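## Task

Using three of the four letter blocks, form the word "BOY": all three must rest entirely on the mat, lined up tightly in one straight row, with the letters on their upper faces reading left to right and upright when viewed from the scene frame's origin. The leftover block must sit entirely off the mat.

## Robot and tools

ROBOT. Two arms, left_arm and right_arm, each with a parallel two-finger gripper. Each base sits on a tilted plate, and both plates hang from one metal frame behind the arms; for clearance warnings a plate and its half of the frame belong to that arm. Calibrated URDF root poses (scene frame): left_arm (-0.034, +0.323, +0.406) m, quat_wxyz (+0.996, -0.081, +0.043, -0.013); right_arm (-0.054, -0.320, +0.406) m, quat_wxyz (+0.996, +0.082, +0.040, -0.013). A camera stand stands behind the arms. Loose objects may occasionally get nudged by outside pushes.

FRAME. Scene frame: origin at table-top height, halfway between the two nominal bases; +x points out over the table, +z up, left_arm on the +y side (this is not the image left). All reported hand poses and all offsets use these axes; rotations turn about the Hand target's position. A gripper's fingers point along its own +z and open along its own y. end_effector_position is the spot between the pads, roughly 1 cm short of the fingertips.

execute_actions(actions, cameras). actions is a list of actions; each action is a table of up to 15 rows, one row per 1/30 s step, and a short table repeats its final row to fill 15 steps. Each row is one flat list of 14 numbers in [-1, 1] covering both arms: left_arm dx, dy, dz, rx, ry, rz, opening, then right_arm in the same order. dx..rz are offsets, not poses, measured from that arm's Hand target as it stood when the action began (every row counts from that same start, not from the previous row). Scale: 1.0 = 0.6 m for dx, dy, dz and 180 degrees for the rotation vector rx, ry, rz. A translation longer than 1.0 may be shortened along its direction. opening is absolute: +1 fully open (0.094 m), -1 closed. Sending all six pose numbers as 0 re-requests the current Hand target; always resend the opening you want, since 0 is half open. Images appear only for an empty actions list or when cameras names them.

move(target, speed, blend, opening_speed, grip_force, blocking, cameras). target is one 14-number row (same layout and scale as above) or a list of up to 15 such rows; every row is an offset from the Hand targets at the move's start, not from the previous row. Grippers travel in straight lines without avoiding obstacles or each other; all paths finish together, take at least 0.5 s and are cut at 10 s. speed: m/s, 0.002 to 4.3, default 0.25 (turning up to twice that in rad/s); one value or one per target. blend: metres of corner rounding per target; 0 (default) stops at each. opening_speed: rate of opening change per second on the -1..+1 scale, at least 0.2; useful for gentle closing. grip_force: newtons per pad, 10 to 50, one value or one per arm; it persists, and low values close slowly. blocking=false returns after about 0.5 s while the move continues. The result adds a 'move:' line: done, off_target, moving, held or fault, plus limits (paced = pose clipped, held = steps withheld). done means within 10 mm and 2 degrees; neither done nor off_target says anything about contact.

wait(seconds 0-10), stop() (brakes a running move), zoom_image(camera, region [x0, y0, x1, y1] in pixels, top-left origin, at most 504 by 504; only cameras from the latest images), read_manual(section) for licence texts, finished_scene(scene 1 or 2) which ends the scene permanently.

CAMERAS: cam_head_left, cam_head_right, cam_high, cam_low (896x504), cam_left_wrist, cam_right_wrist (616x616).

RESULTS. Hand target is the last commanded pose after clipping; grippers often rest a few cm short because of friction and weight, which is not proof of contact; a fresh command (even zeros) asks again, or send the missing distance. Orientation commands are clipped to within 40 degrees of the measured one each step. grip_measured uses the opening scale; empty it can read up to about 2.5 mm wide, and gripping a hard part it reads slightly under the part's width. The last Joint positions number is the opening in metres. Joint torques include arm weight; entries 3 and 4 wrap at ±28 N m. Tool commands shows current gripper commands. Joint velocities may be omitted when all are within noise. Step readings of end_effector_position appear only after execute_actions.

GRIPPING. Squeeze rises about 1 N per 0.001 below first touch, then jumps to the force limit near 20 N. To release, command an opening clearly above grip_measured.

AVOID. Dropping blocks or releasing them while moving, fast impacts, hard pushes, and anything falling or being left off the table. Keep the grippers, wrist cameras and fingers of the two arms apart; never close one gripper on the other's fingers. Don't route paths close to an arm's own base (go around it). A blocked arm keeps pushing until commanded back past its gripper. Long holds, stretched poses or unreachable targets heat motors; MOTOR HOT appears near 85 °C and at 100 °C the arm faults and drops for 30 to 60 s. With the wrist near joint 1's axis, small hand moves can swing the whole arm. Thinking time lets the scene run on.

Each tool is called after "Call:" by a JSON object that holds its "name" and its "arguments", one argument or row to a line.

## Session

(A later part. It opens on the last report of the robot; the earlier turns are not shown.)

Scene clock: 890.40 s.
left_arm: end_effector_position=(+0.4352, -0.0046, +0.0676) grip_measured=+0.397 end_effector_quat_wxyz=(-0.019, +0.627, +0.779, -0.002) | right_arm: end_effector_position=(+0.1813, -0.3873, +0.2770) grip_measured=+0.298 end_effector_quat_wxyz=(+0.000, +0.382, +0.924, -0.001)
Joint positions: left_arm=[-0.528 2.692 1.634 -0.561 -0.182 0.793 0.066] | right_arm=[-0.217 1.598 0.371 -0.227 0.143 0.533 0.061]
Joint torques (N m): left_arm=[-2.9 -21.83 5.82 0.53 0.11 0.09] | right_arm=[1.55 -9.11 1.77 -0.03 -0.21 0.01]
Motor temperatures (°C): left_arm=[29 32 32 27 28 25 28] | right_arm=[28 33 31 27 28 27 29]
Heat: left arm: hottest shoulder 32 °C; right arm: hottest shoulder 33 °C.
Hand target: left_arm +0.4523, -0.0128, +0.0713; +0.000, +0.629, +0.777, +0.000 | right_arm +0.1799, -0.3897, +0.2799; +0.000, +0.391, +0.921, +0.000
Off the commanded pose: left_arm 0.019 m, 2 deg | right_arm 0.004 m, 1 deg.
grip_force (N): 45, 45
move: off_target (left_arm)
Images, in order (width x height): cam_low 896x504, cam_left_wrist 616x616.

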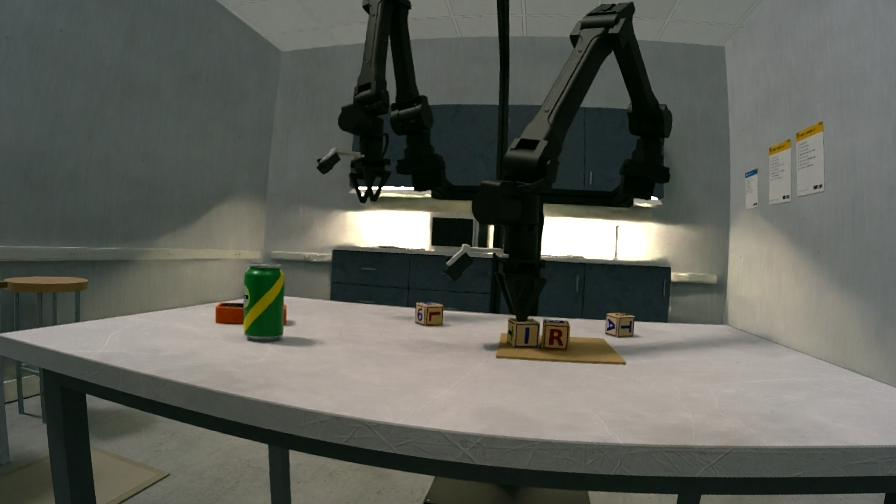

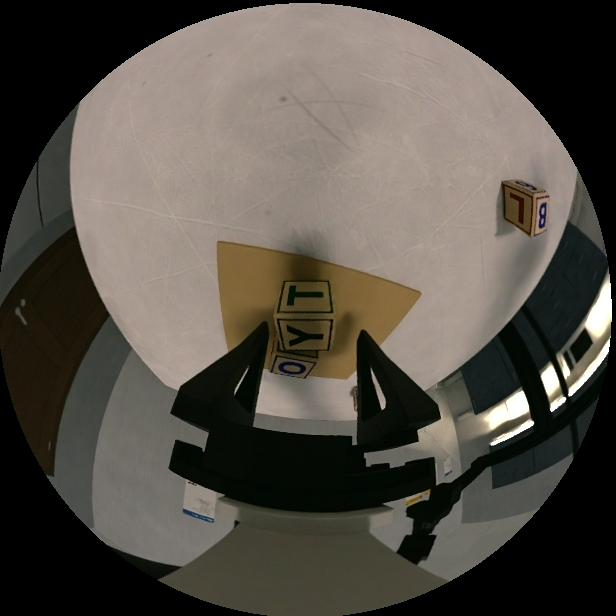

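Call:
{"name": "move", "arguments": {
  "target": [
    [0.0147, -0.0007, 0, -0.0066, -0.0103, 0, 0.4, 0, 0, 0, 0, 0, 0, 0.3],
    [0.017, -0.0007, -0.0505, -0.0066, -0.0103, 0, 0.4, 0, 0, 0, 0, 0, 0, 0.3]
  ],
  "speed": [0.1, 0.08],
  "cameras": ["cam_left_wrist", "cam_low"]
}}

Call:
{"name": "zoom_image", "arguments": {
  "camera": "cam_left_wrist",
  "region": [235, 250, 395, 410]
}}

Call:
{"name": "zoom_image", "arguments": {
  "camera": "cam_low",
  "region": [490, 290, 590, 370]
}}

Scene clock: 917.77 s.
left_arm: end_effector_position=(+0.4449, -0.0071, +0.0386) grip_measured=+0.397 end_effector_quat_wxyz=(+0.001, +0.629, +0.778, +0.000) | right_arm: end_effector_position=(+0.1813, -0.3873, +0.2770) grip_measured=+0.298 end_effector_quat_wxyz=(+0.000, +0.382, +0.924, -0.001)
Joint positions: left_arm=[-0.514 2.757 1.678 -0.498 -0.182 0.818 0.066] | right_arm=[-0.217 1.598 0.371 -0.227 0.143 0.533 0.061]
Joint torques (N m): left_arm=[-2.67 -22.42 5.63 0.64 0.16 0.11] | right_arm=[1.08 -9.11 1.85 -0.03 -0.2 0.01]
Heat: left arm: hottest shoulder 34 °C; right arm: hottest shoulder 32 °C.
Hand target: left_arm +0.4625, -0.0132, +0.0409; +0.019, +0.629, +0.777, +0.002 | right_arm +0.1799, -0.3897, +0.2799; +0.000, +0.391, +0.921, +0.000
Off the commanded pose: left_arm 0.019 m, 2 deg | right_arm 0.004 m, 1 deg.
grip_force (N): 45, 45
move: off_target (left_arm)
Images, in order (width x height): cam_low 896x504, cam_left_wrist 616x616.

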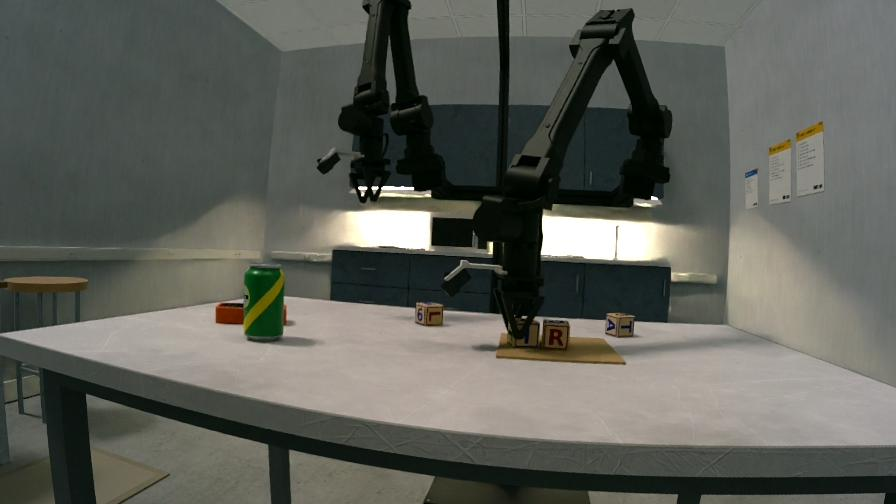

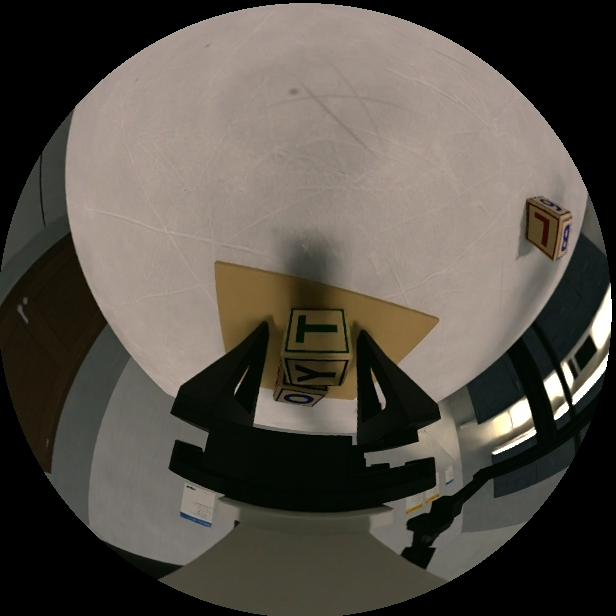

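Scaled by 3.150 from the camera's 616x616 image, which has a finer 880x880 frame.

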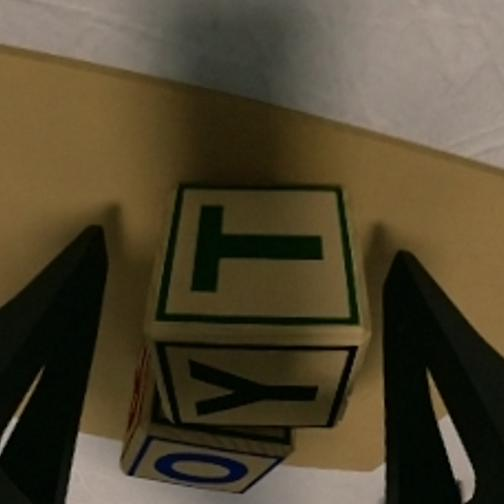

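Scaled by 5.040 from the camera's 896x504 image, which has a finer 1280x720 frame.

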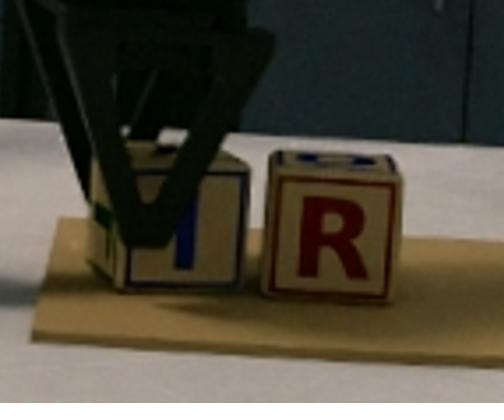

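Call:
{"name": "move", "arguments": {
  "target": [0, 0, 0, 0, 0, 0.0083, -0.35, 0, 0, 0, 0, 0, 0, 0.3],
  "speed": 0.05,
  "opening_speed": 0.7
}}

Scene clock: 925.67 s.
left_arm: end_effector_position=(+0.4449, -0.0071, +0.0386) grip_measured=-0.060 end_effector_quat_wxyz=(+0.001, +0.629, +0.778, +0.000) | right_arm: end_effector_position=(+0.1813, -0.3873, +0.2770) grip_measured=+0.298 end_effector_quat_wxyz=(+0.000, +0.382, +0.924, -0.001)
Joint positions: left_arm=[-0.514 2.757 1.678 -0.498 -0.182 0.818 0.044] | right_arm=[-0.217 1.598 0.371 -0.227 0.143 0.533 0.061]
Joint torques (N m): left_arm=[-2.61 -22.36 5.64 0.64 0.14 -0.17] | right_arm=[1.44 -8.82 1.74 -0.05 -0.2 -0.02]
Heat: left arm: hottest shoulder 35 °C; right arm: hottest shoulder 32 °C.
Hand target: left_arm +0.4625, -0.0132, +0.0409; +0.019, +0.619, +0.785, +0.002 | right_arm +0.1799, -0.3897, +0.2799; +0.000, +0.391, +0.921, +0.000
Off the commanded pose: left_arm 0.019 m, 2 deg | right_arm 0.004 m, 1 deg.
grip_force (N): 45, 45
move: off_target (left_arm)

Call:
{"name": "wait", "arguments": {
  "seconds": 0.1,
  "cameras": ["cam_left_wrist"]
}}

Call:
{"name": "zoom_image", "arguments": {
  "camera": "cam_left_wrist",
  "region": [245, 290, 375, 420]
}}

Scene clock: 931.60 s.
left_arm: end_effector_position=(+0.4449, -0.0071, +0.0386) grip_measured=-0.060 end_effector_quat_wxyz=(+0.001, +0.629, +0.778, +0.000) | right_arm: end_effector_position=(+0.1813, -0.3873, +0.2770) grip_measured=+0.298 end_effector_quat_wxyz=(+0.000, +0.382, +0.924, -0.001)
Joint positions: left_arm=[-0.514 2.757 1.678 -0.498 -0.182 0.818 0.044] | right_arm=[-0.217 1.598 0.371 -0.227 0.143 0.533 0.061]
Joint torques (N m): left_arm=[-2.67 -22.42 5.64 0.64 0.14 -0.17] | right_arm=[1.26 -9 1.87 0.03 -0.24 0.01]
Heat: left arm: hottest shoulder 35 °C; right arm: hottest shoulder 32 °C.
Hand target: left_arm +0.4625, -0.0132, +0.0409; +0.019, +0.619, +0.785, +0.002 | right_arm +0.1799, -0.3897, +0.2799; +0.000, +0.391, +0.921, +0.000
Tool commands: left_gripper/opening=-0.35 right_gripper/opening=+0.3
Off the commanded pose: left_arm 0.019 m, 2 deg | right_arm 0.004 m, 1 deg.
grip_force (N): 45, 45
wait: 0.10 s; at rest from the start
Images, in order (width x height): cam_left_wrist 616x616.

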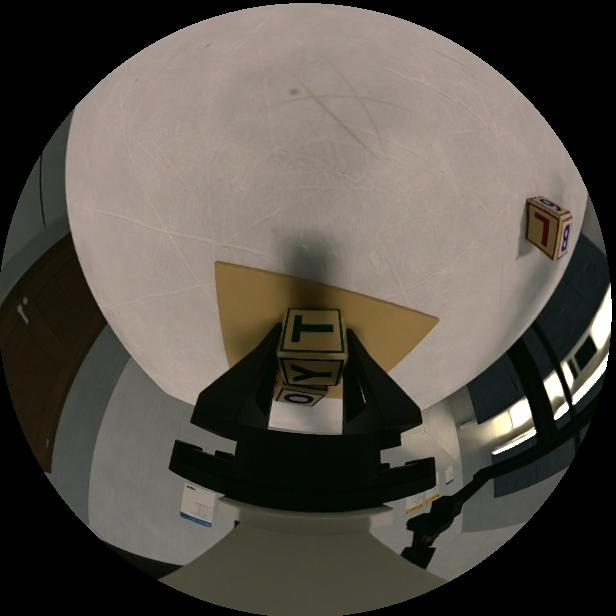

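Scaled by 3.877 from the camera's 616x616 image, which has a finer 880x880 frame.

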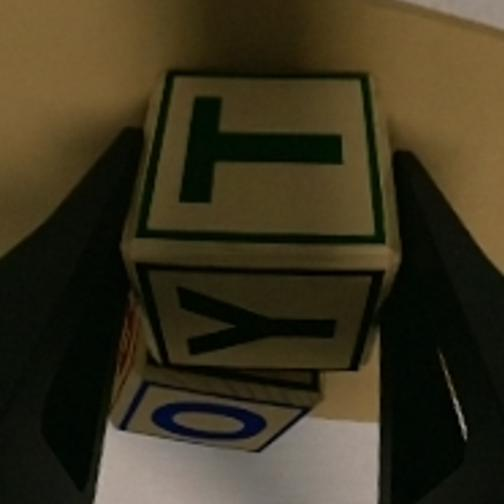

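Call:
{"name": "move", "arguments": {
  "target": [
    [0, 0, 0.03, 0, 0, 0, -0.35, 0, 0, 0, 0, 0, 0, 0.3],
    [0, 0, 0.035, 0, 0, -0.0767, -0.35, 0, 0, 0, 0, 0, 0, 0.3]
  ],
  "speed": [0.08, 0.12],
  "cameras": ["cam_left_wrist", "cam_low", "cam_high", "cam_head_right"]
}}

Call:
{"name": "zoom_image", "arguments": {
  "camera": "cam_left_wrist",
  "region": [215, 260, 415, 440]
}}

Call:
{"name": "zoom_image", "arguments": {
  "camera": "cam_low",
  "region": [490, 290, 590, 370]
}}

Call:
{"name": "zoom_image", "arguments": {
  "camera": "cam_head_right",
  "region": [385, 270, 465, 340]
}}

Scene clock: 945.07 s.
left_arm: end_effector_position=(+0.4447, -0.0081, +0.0390) grip_measured=-0.060 end_effector_quat_wxyz=(+0.002, +0.706, +0.708, -0.003) | right_arm: end_effector_position=(+0.1813, -0.3873, +0.2770) grip_measured=+0.298 end_effector_quat_wxyz=(+0.000, +0.382, +0.924, -0.001)
Joint positions: left_arm=[-0.514 2.756 1.678 -0.498 -0.176 1.028 0.044] | right_arm=[-0.217 1.598 0.371 -0.227 0.143 0.533 0.061]
Joint torques (N m): left_arm=[-2.9 -26.17 3.28 -0.12 0.26 0.08] | right_arm=[1.9 -9.64 1.76 0.12 -0.2 0.01]
Heat: left arm: hottest shoulder 36 °C; right arm: hottest shoulder 32 °C.
Hand target: left_arm +0.4625, -0.0131, +0.0619; +0.019, +0.709, +0.705, +0.000 | right_arm +0.1799, -0.3897, +0.2799; +0.000, +0.391, +0.921, +0.000
Off the commanded pose: left_arm 0.029 m, 2 deg | right_arm 0.004 m, 1 deg.
grip_force (N): 45, 45
move: off_target (left_arm)
Images, in order (width x height): cam_head_right 896x504, cam_high 896x504, cam_low 896x504, cam_left_wrist 616x616.

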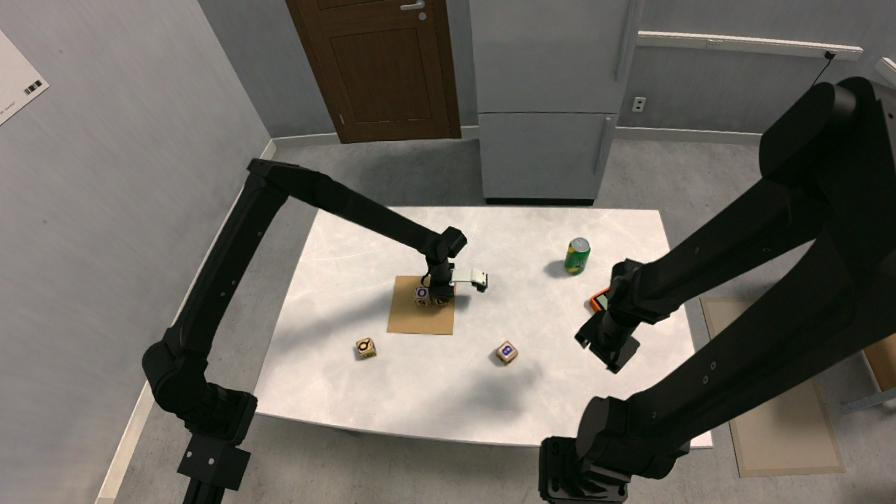

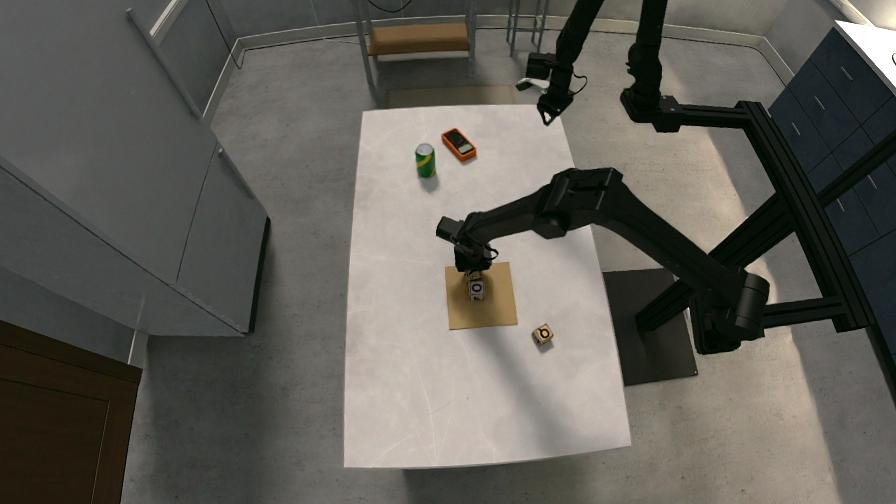

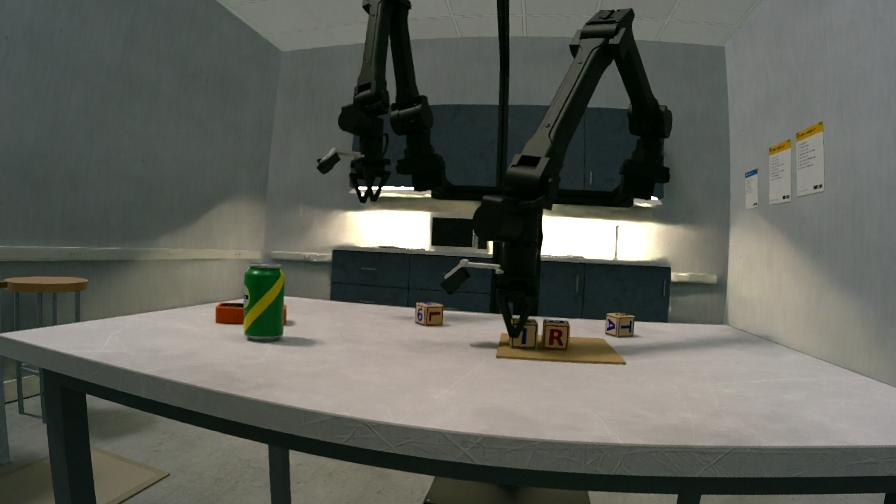

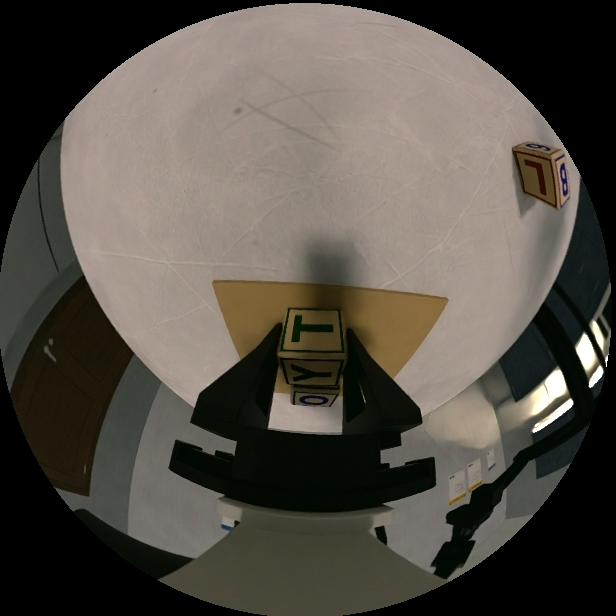

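Scaled by 2.520 from the camera's 616x616 image, which has a finer 880x880 frame.

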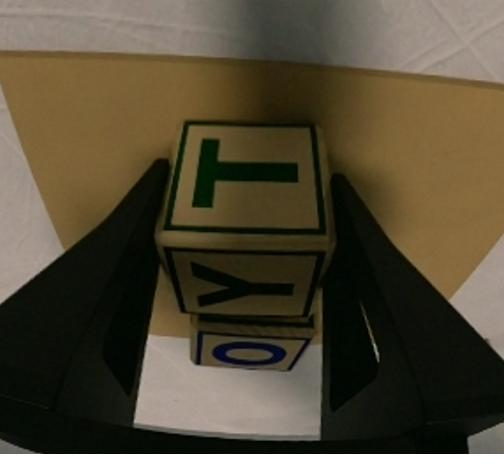

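Scaled by 5.040 from the camera's 896x504 image, which has a finer 1280x720 frame.

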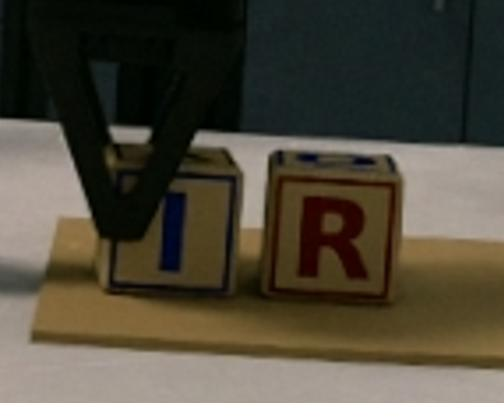

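Scaled by 6.300 from the camera's 896x504 image, which has a finer 1280x720 frame.

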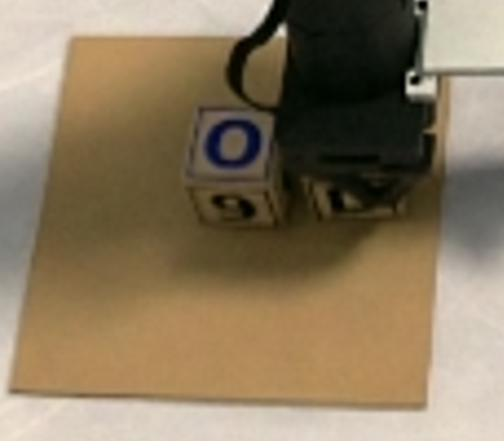

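Call:
{"name": "move", "arguments": {
  "target": [
    [0, 0.007, 0.06, 0, 0, 0, -0.35, 0, 0, 0, 0, 0, 0, 0.3],
    [0, 0.007, -0.02, 0, 0, 0, -0.35, 0, 0, 0, 0, 0, 0, 0.3]
  ],
  "speed": [0.1, 0.08],
  "cameras": ["cam_left_wrist", "cam_low", "cam_head_right"]
}}

Call:
{"name": "zoom_image", "arguments": {
  "camera": "cam_low",
  "region": [490, 290, 590, 370]
}}

Call:
{"name": "zoom_image", "arguments": {
  "camera": "cam_left_wrist",
  "region": [215, 260, 415, 440]
}}

Scene clock: 971.67 s.
left_arm: end_effector_position=(+0.4423, -0.0016, +0.0451) grip_measured=-0.060 end_effector_quat_wxyz=(-0.001, +0.709, +0.706, -0.004) | right_arm: end_effector_position=(+0.1813, -0.3873, +0.2770) grip_measured=+0.298 end_effector_quat_wxyz=(+0.000, +0.382, +0.924, -0.001)
Joint positions: left_arm=[-0.509 2.735 1.653 -0.5 -0.175 1.038 0.044] | right_arm=[-0.217 1.598 0.371 -0.227 0.143 0.533 0.061]
Joint torques (N m): left_arm=[-2.61 -22.59 5.6 0.65 0.25 0.09] | right_arm=[1.26 -9.47 1.83 -0.03 -0.22 -0.02]
Heat: left arm: hottest shoulder 35 °C; right arm: hottest shoulder 32 °C.
Hand target: left_arm +0.4625, -0.0089, +0.0499; +0.019, +0.709, +0.705, +0.000 | right_arm +0.1799, -0.3897, +0.2799; +0.000, +0.391, +0.921, +0.000
Off the commanded pose: left_arm 0.022 m, 2 deg | right_arm 0.004 m, 1 deg.
grip_force (N): 45, 45
move: off_target (left_arm)
Images, in order (width x height): cam_head_right 896x504, cam_low 896x504, cam_left_wrist 616x616.

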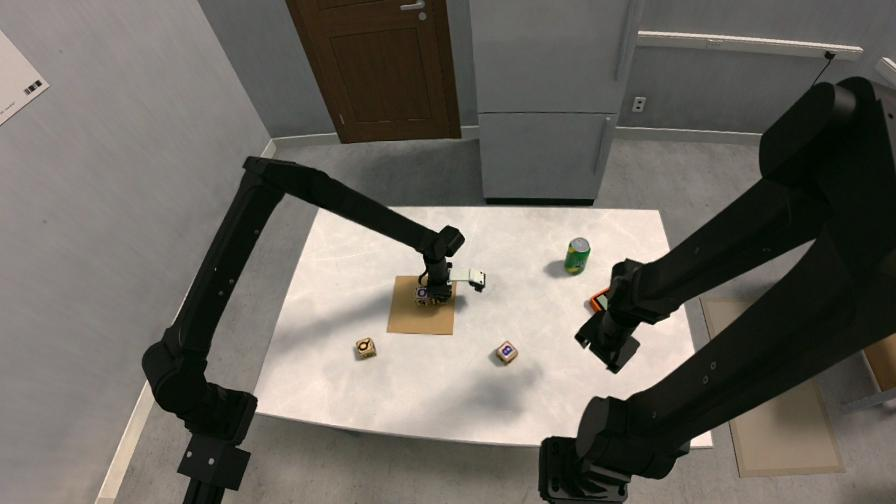

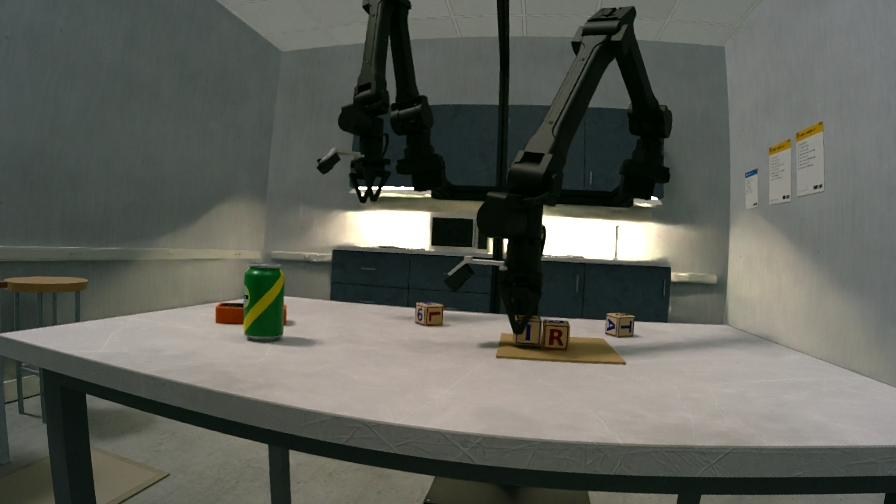

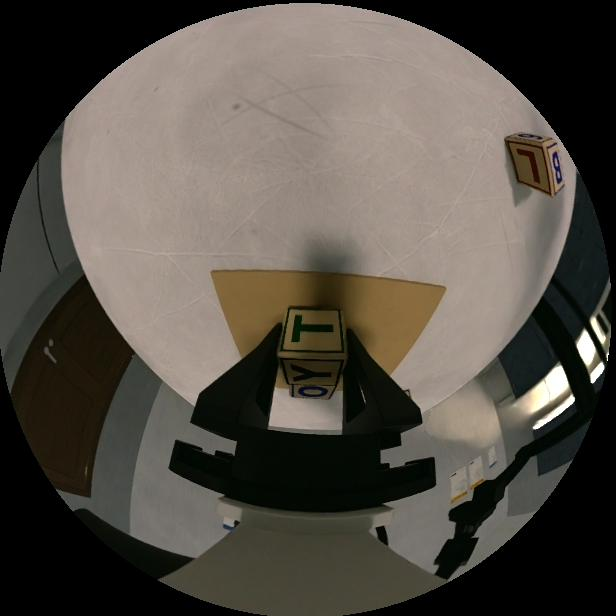

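Scaled by 5.040 from the camera's 896x504 image, which has a finer 1280x720 frame.

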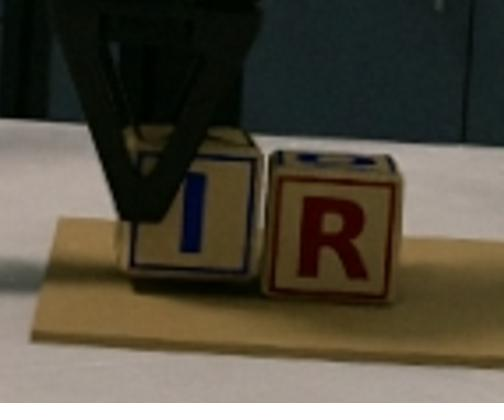

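Scaled by 2.520 from the camera's 616x616 image, which has a finer 880x880 frame.

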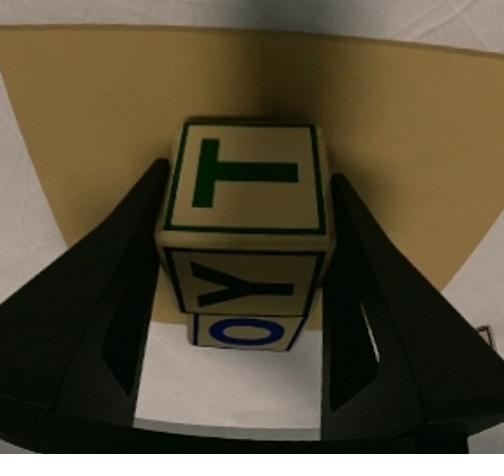

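Call:
{"name": "move", "arguments": {
  "target": [0.0035, -0.002, -0.016, 0, 0, 0, -0.35, 0, 0, 0, 0, 0, 0, 0.3],
  "speed": 0.05,
  "cameras": ["cam_left_wrist", "cam_low", "cam_head_right"]
}}

Call:
{"name": "zoom_image", "arguments": {
  "camera": "cam_low",
  "region": [490, 290, 590, 370]
}}

Call:
{"name": "zoom_image", "arguments": {
  "camera": "cam_left_wrist",
  "region": [215, 260, 415, 440]
}}

Scene clock: 986.67 s.
left_arm: end_effector_position=(+0.4472, -0.0042, +0.0394) grip_measured=-0.060 end_effector_quat_wxyz=(+0.002, +0.708, +0.706, -0.003) | right_arm: end_effector_position=(+0.1813, -0.3873, +0.2770) grip_measured=+0.298 end_effector_quat_wxyz=(+0.000, +0.382, +0.924, -0.001)
Joint positions: left_arm=[-0.506 2.754 1.678 -0.5 -0.175 1.041 0.044] | right_arm=[-0.217 1.598 0.371 -0.227 0.143 0.533 0.061]
Joint torques (N m): left_arm=[-2.55 -21.83 5.78 0.66 0.25 0.1] | right_arm=[1.44 -9.05 1.78 0.13 -0.19 0.03]
Heat: left arm: hottest shoulder 35 °C; right arm: hottest shoulder 32 °C.
Hand target: left_arm +0.4648, -0.0101, +0.0404; +0.019, +0.709, +0.705, +0.000 | right_arm +0.1799, -0.3897, +0.2799; +0.000, +0.391, +0.921, +0.000
Off the commanded pose: left_arm 0.018 m, 2 deg | right_arm 0.004 m, 1 deg.
grip_force (N): 45, 45
move: off_target (left_arm)
Images, in order (width x height): cam_head_right 896x504, cam_low 896x504, cam_left_wrist 616x616.

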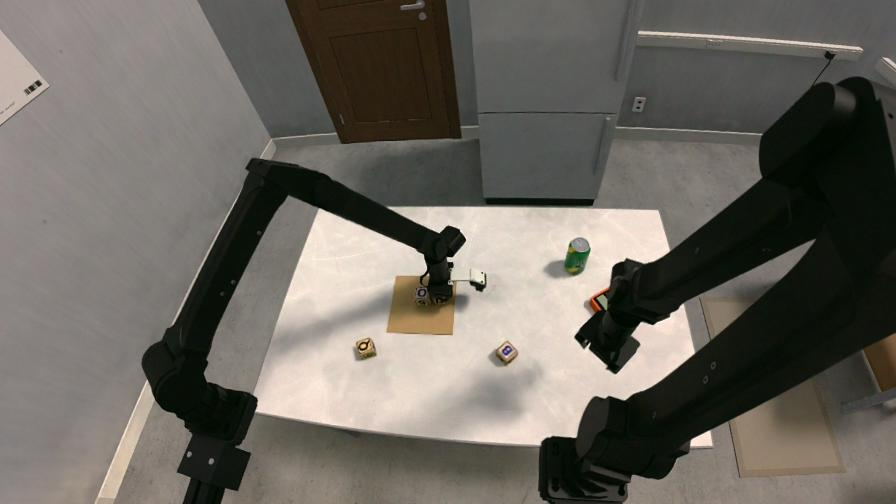

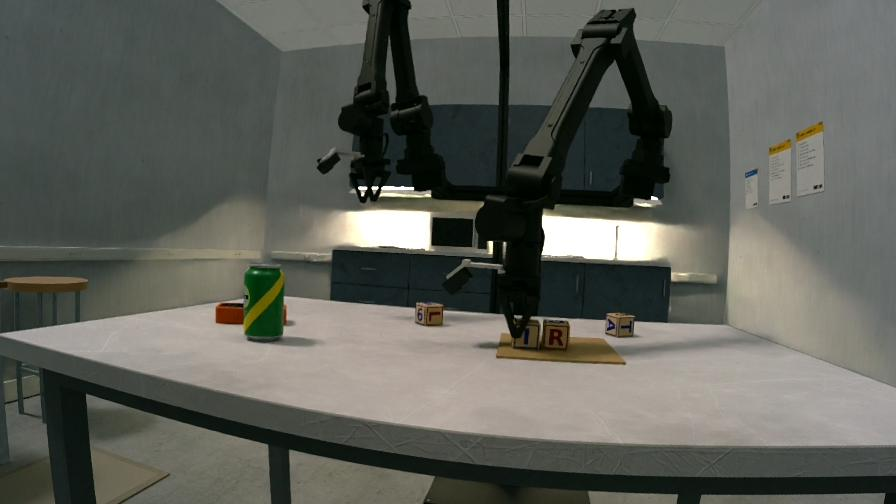

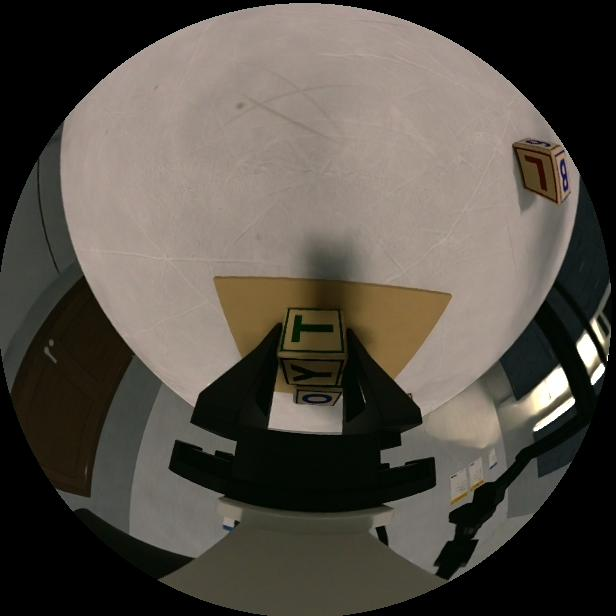

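Scaled by 5.040 from the camera's 896x504 image, which has a finer 1280x720 frame.

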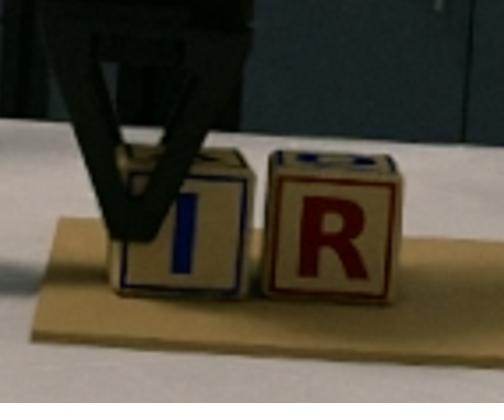

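Scaled by 2.520 from the camera's 616x616 image, which has a finer 880x880 frame.

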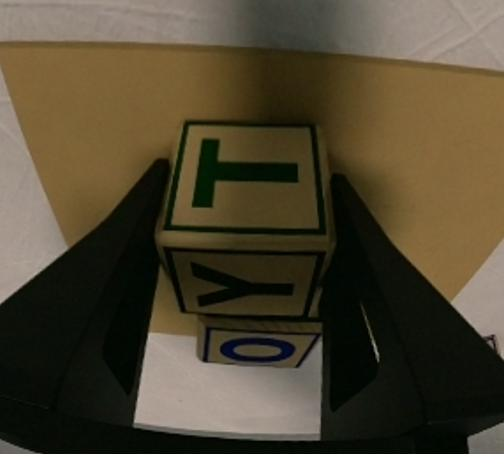

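Call:
{"name": "move", "arguments": {
  "target": [
    [-0.0058, 0.0032, 0.07, 0, 0, 0, -0.35, 0, 0, 0, 0, 0, 0, 0.3],
    [-0.0058, 0.0032, 0, 0, 0, 0, -0.35, 0, 0, 0, 0, 0, 0, 0.3]
  ],
  "speed": [0.1, 0.07],
  "cameras": ["cam_left_wrist", "cam_low"]
}}

Call:
{"name": "zoom_image", "arguments": {
  "camera": "cam_low",
  "region": [490, 290, 590, 370]
}}

Call:
{"name": "zoom_image", "arguments": {
  "camera": "cam_left_wrist",
  "region": [215, 260, 415, 440]
}}

Scene clock: 1009.30 s.
left_arm: end_effector_position=(+0.4448, -0.0023, +0.0391) grip_measured=-0.060 end_effector_quat_wxyz=(+0.003, +0.709, +0.705, -0.004) | right_arm: end_effector_position=(+0.1813, -0.3873, +0.2770) grip_measured=+0.298 end_effector_quat_wxyz=(+0.000, +0.382, +0.924, -0.001)
Joint positions: left_arm=[-0.505 2.75 1.665 -0.489 -0.174 1.044 0.044] | right_arm=[-0.217 1.598 0.371 -0.227 0.143 0.533 0.061]
Joint torques (N m): left_arm=[-2.61 -22.18 5.52 0.62 0.21 0.07] | right_arm=[1.2 -9.41 1.83 0.05 -0.2 0]
Heat: left arm: hottest shoulder 35 °C; right arm: hottest shoulder 32 °C.
Hand target: left_arm +0.4612, -0.0082, +0.0403; +0.019, +0.709, +0.705, +0.000 | right_arm +0.1799, -0.3897, +0.2799; +0.000, +0.391, +0.921, +0.000
Off the commanded pose: left_arm 0.018 m, 2 deg | right_arm 0.004 m, 1 deg.
grip_force (N): 45, 45
move: off_target (left_arm)
Images, in order (width x height): cam_low 896x504, cam_left_wrist 616x616.

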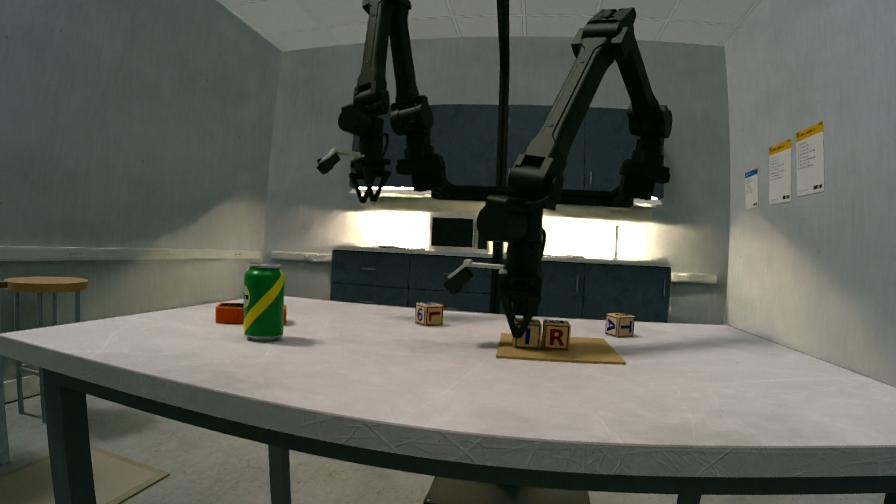

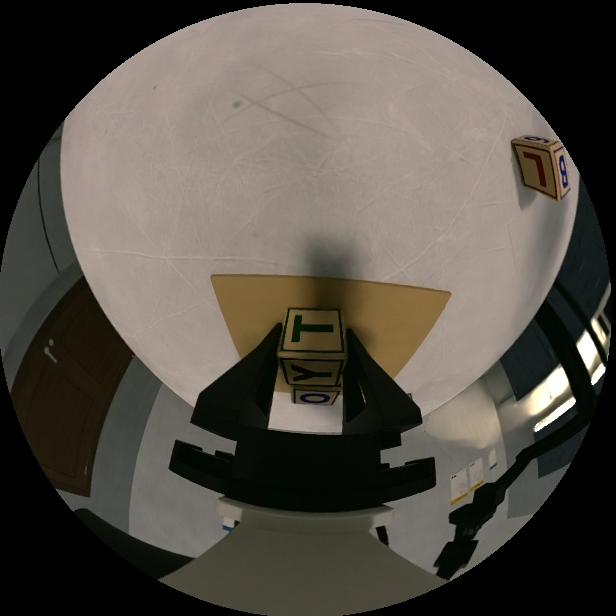

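Scaled by 5.040 from the camera's 896x504 image, which has a finer 1280x720 frame.

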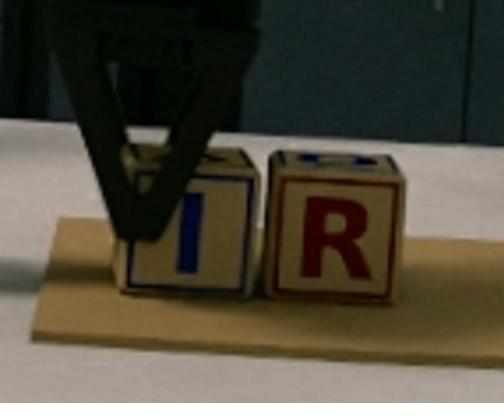

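Scaled by 2.520 from the camera's 616x616 image, which has a finer 880x880 frame.

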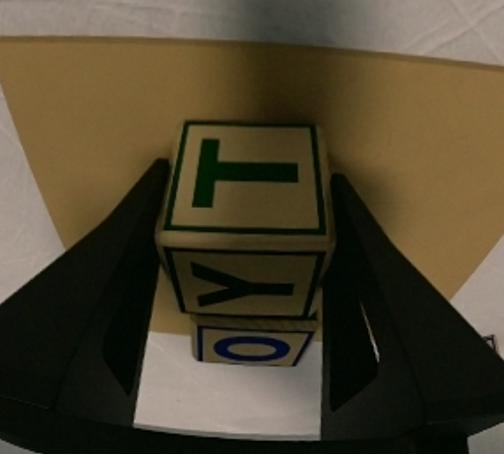

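Call:
{"name": "move", "arguments": {
  "target": [
    [0,0,0,0,0,0,0.35,0,0,0,0,0,0,0.3],
    [-0.005,0,0.1,0,0,0,0.35,0,0,0,0,0,0,0.3],
    [-0.005,0,0.25,0,0,0,0.35,0,0,0,0,0,0,0.3]
  ],
  "speed": [0.05,0.06,0.2],
  "opening_speed": 0.7,
  "cameras": ["all"]
}}

Scene clock: 1042.53 s.
left_arm: end_effector_position=(+0.4575, -0.0030, +0.1805) grip_measured=+0.347 end_effector_quat_wxyz=(+0.015, +0.711, +0.703, -0.001) | right_arm: end_effector_position=(+0.1813, -0.3873, +0.2770) grip_measured=+0.298 end_effector_quat_wxyz=(+0.000, +0.382, +0.924, -0.001)
Joint positions: left_arm=[-0.539 2.444 1.509 -0.619 -0.174 1.021 0.063] | right_arm=[-0.217 1.598 0.371 -0.227 0.143 0.533 0.061]
Joint torques (N m): left_arm=[-3.78 -23.12 4.4 -0.31 0.17 -0.22] | right_arm=[1.26 -9.47 1.84 -0.05 -0.19 0.02]
Heat: left arm: hottest shoulder 35 °C; right arm: hottest shoulder 32 °C.
Hand target: left_arm +0.4581, -0.0082, +0.1902; +0.019, +0.709, +0.705, +0.000 | right_arm +0.1799, -0.3897, +0.2799; +0.000, +0.391, +0.921, +0.000
Off the commanded pose: left_arm 0.011 m, 1 deg | right_arm 0.004 m, 1 deg.
grip_force (N): 45, 45
move: off_target (left_arm)

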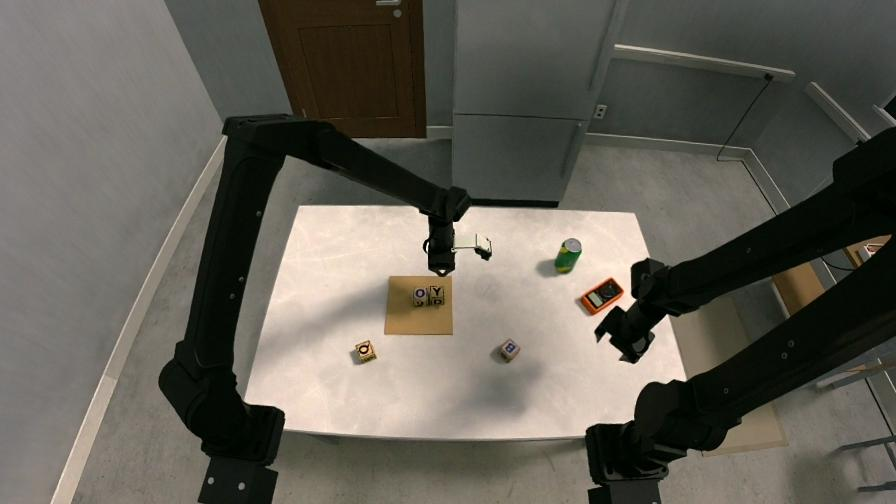

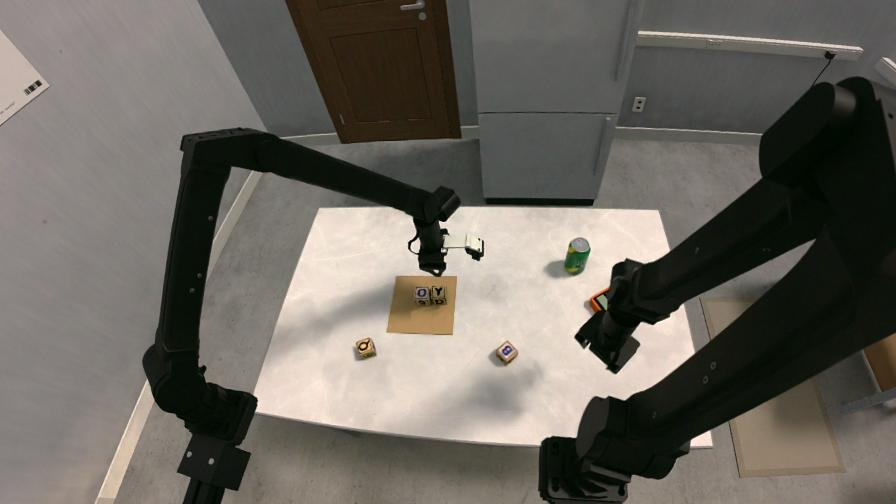

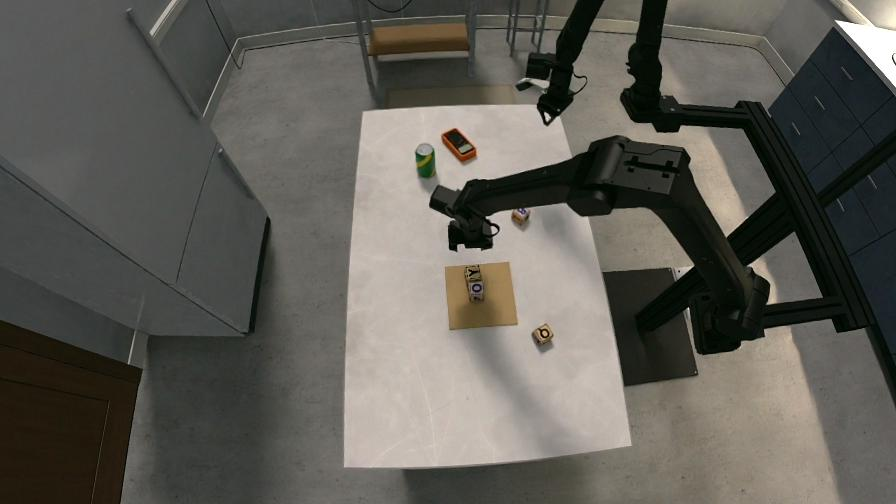

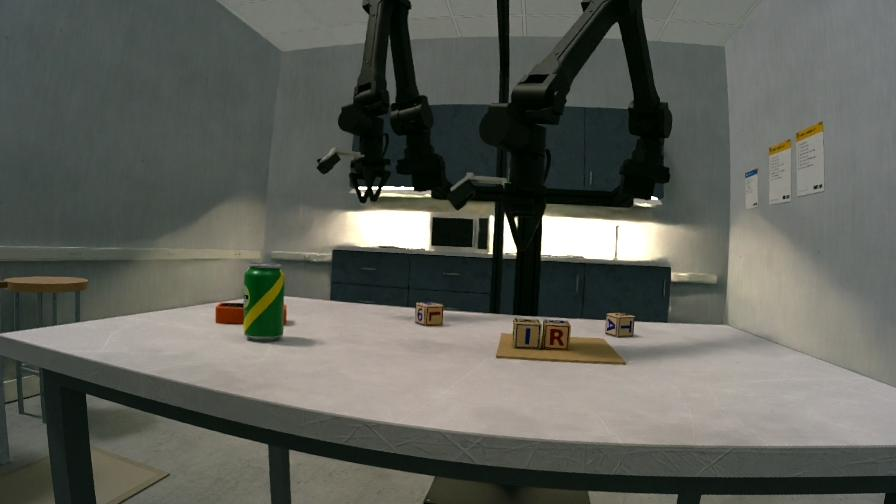

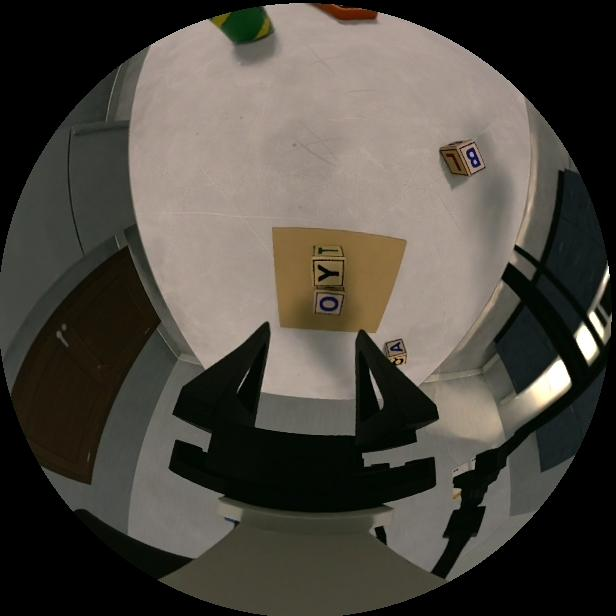

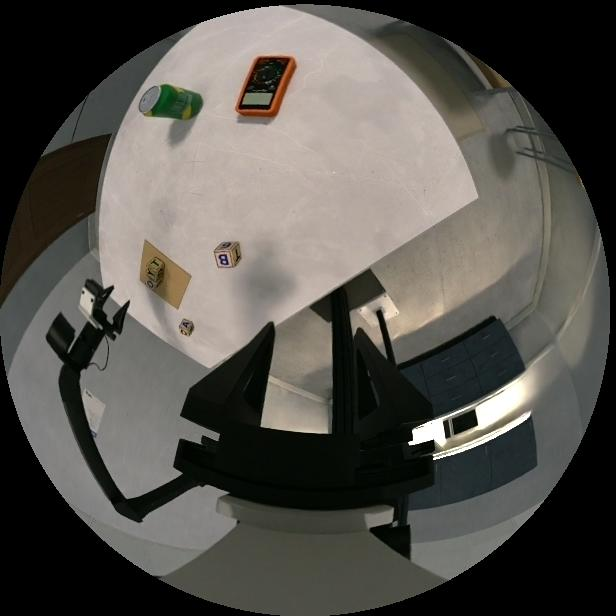

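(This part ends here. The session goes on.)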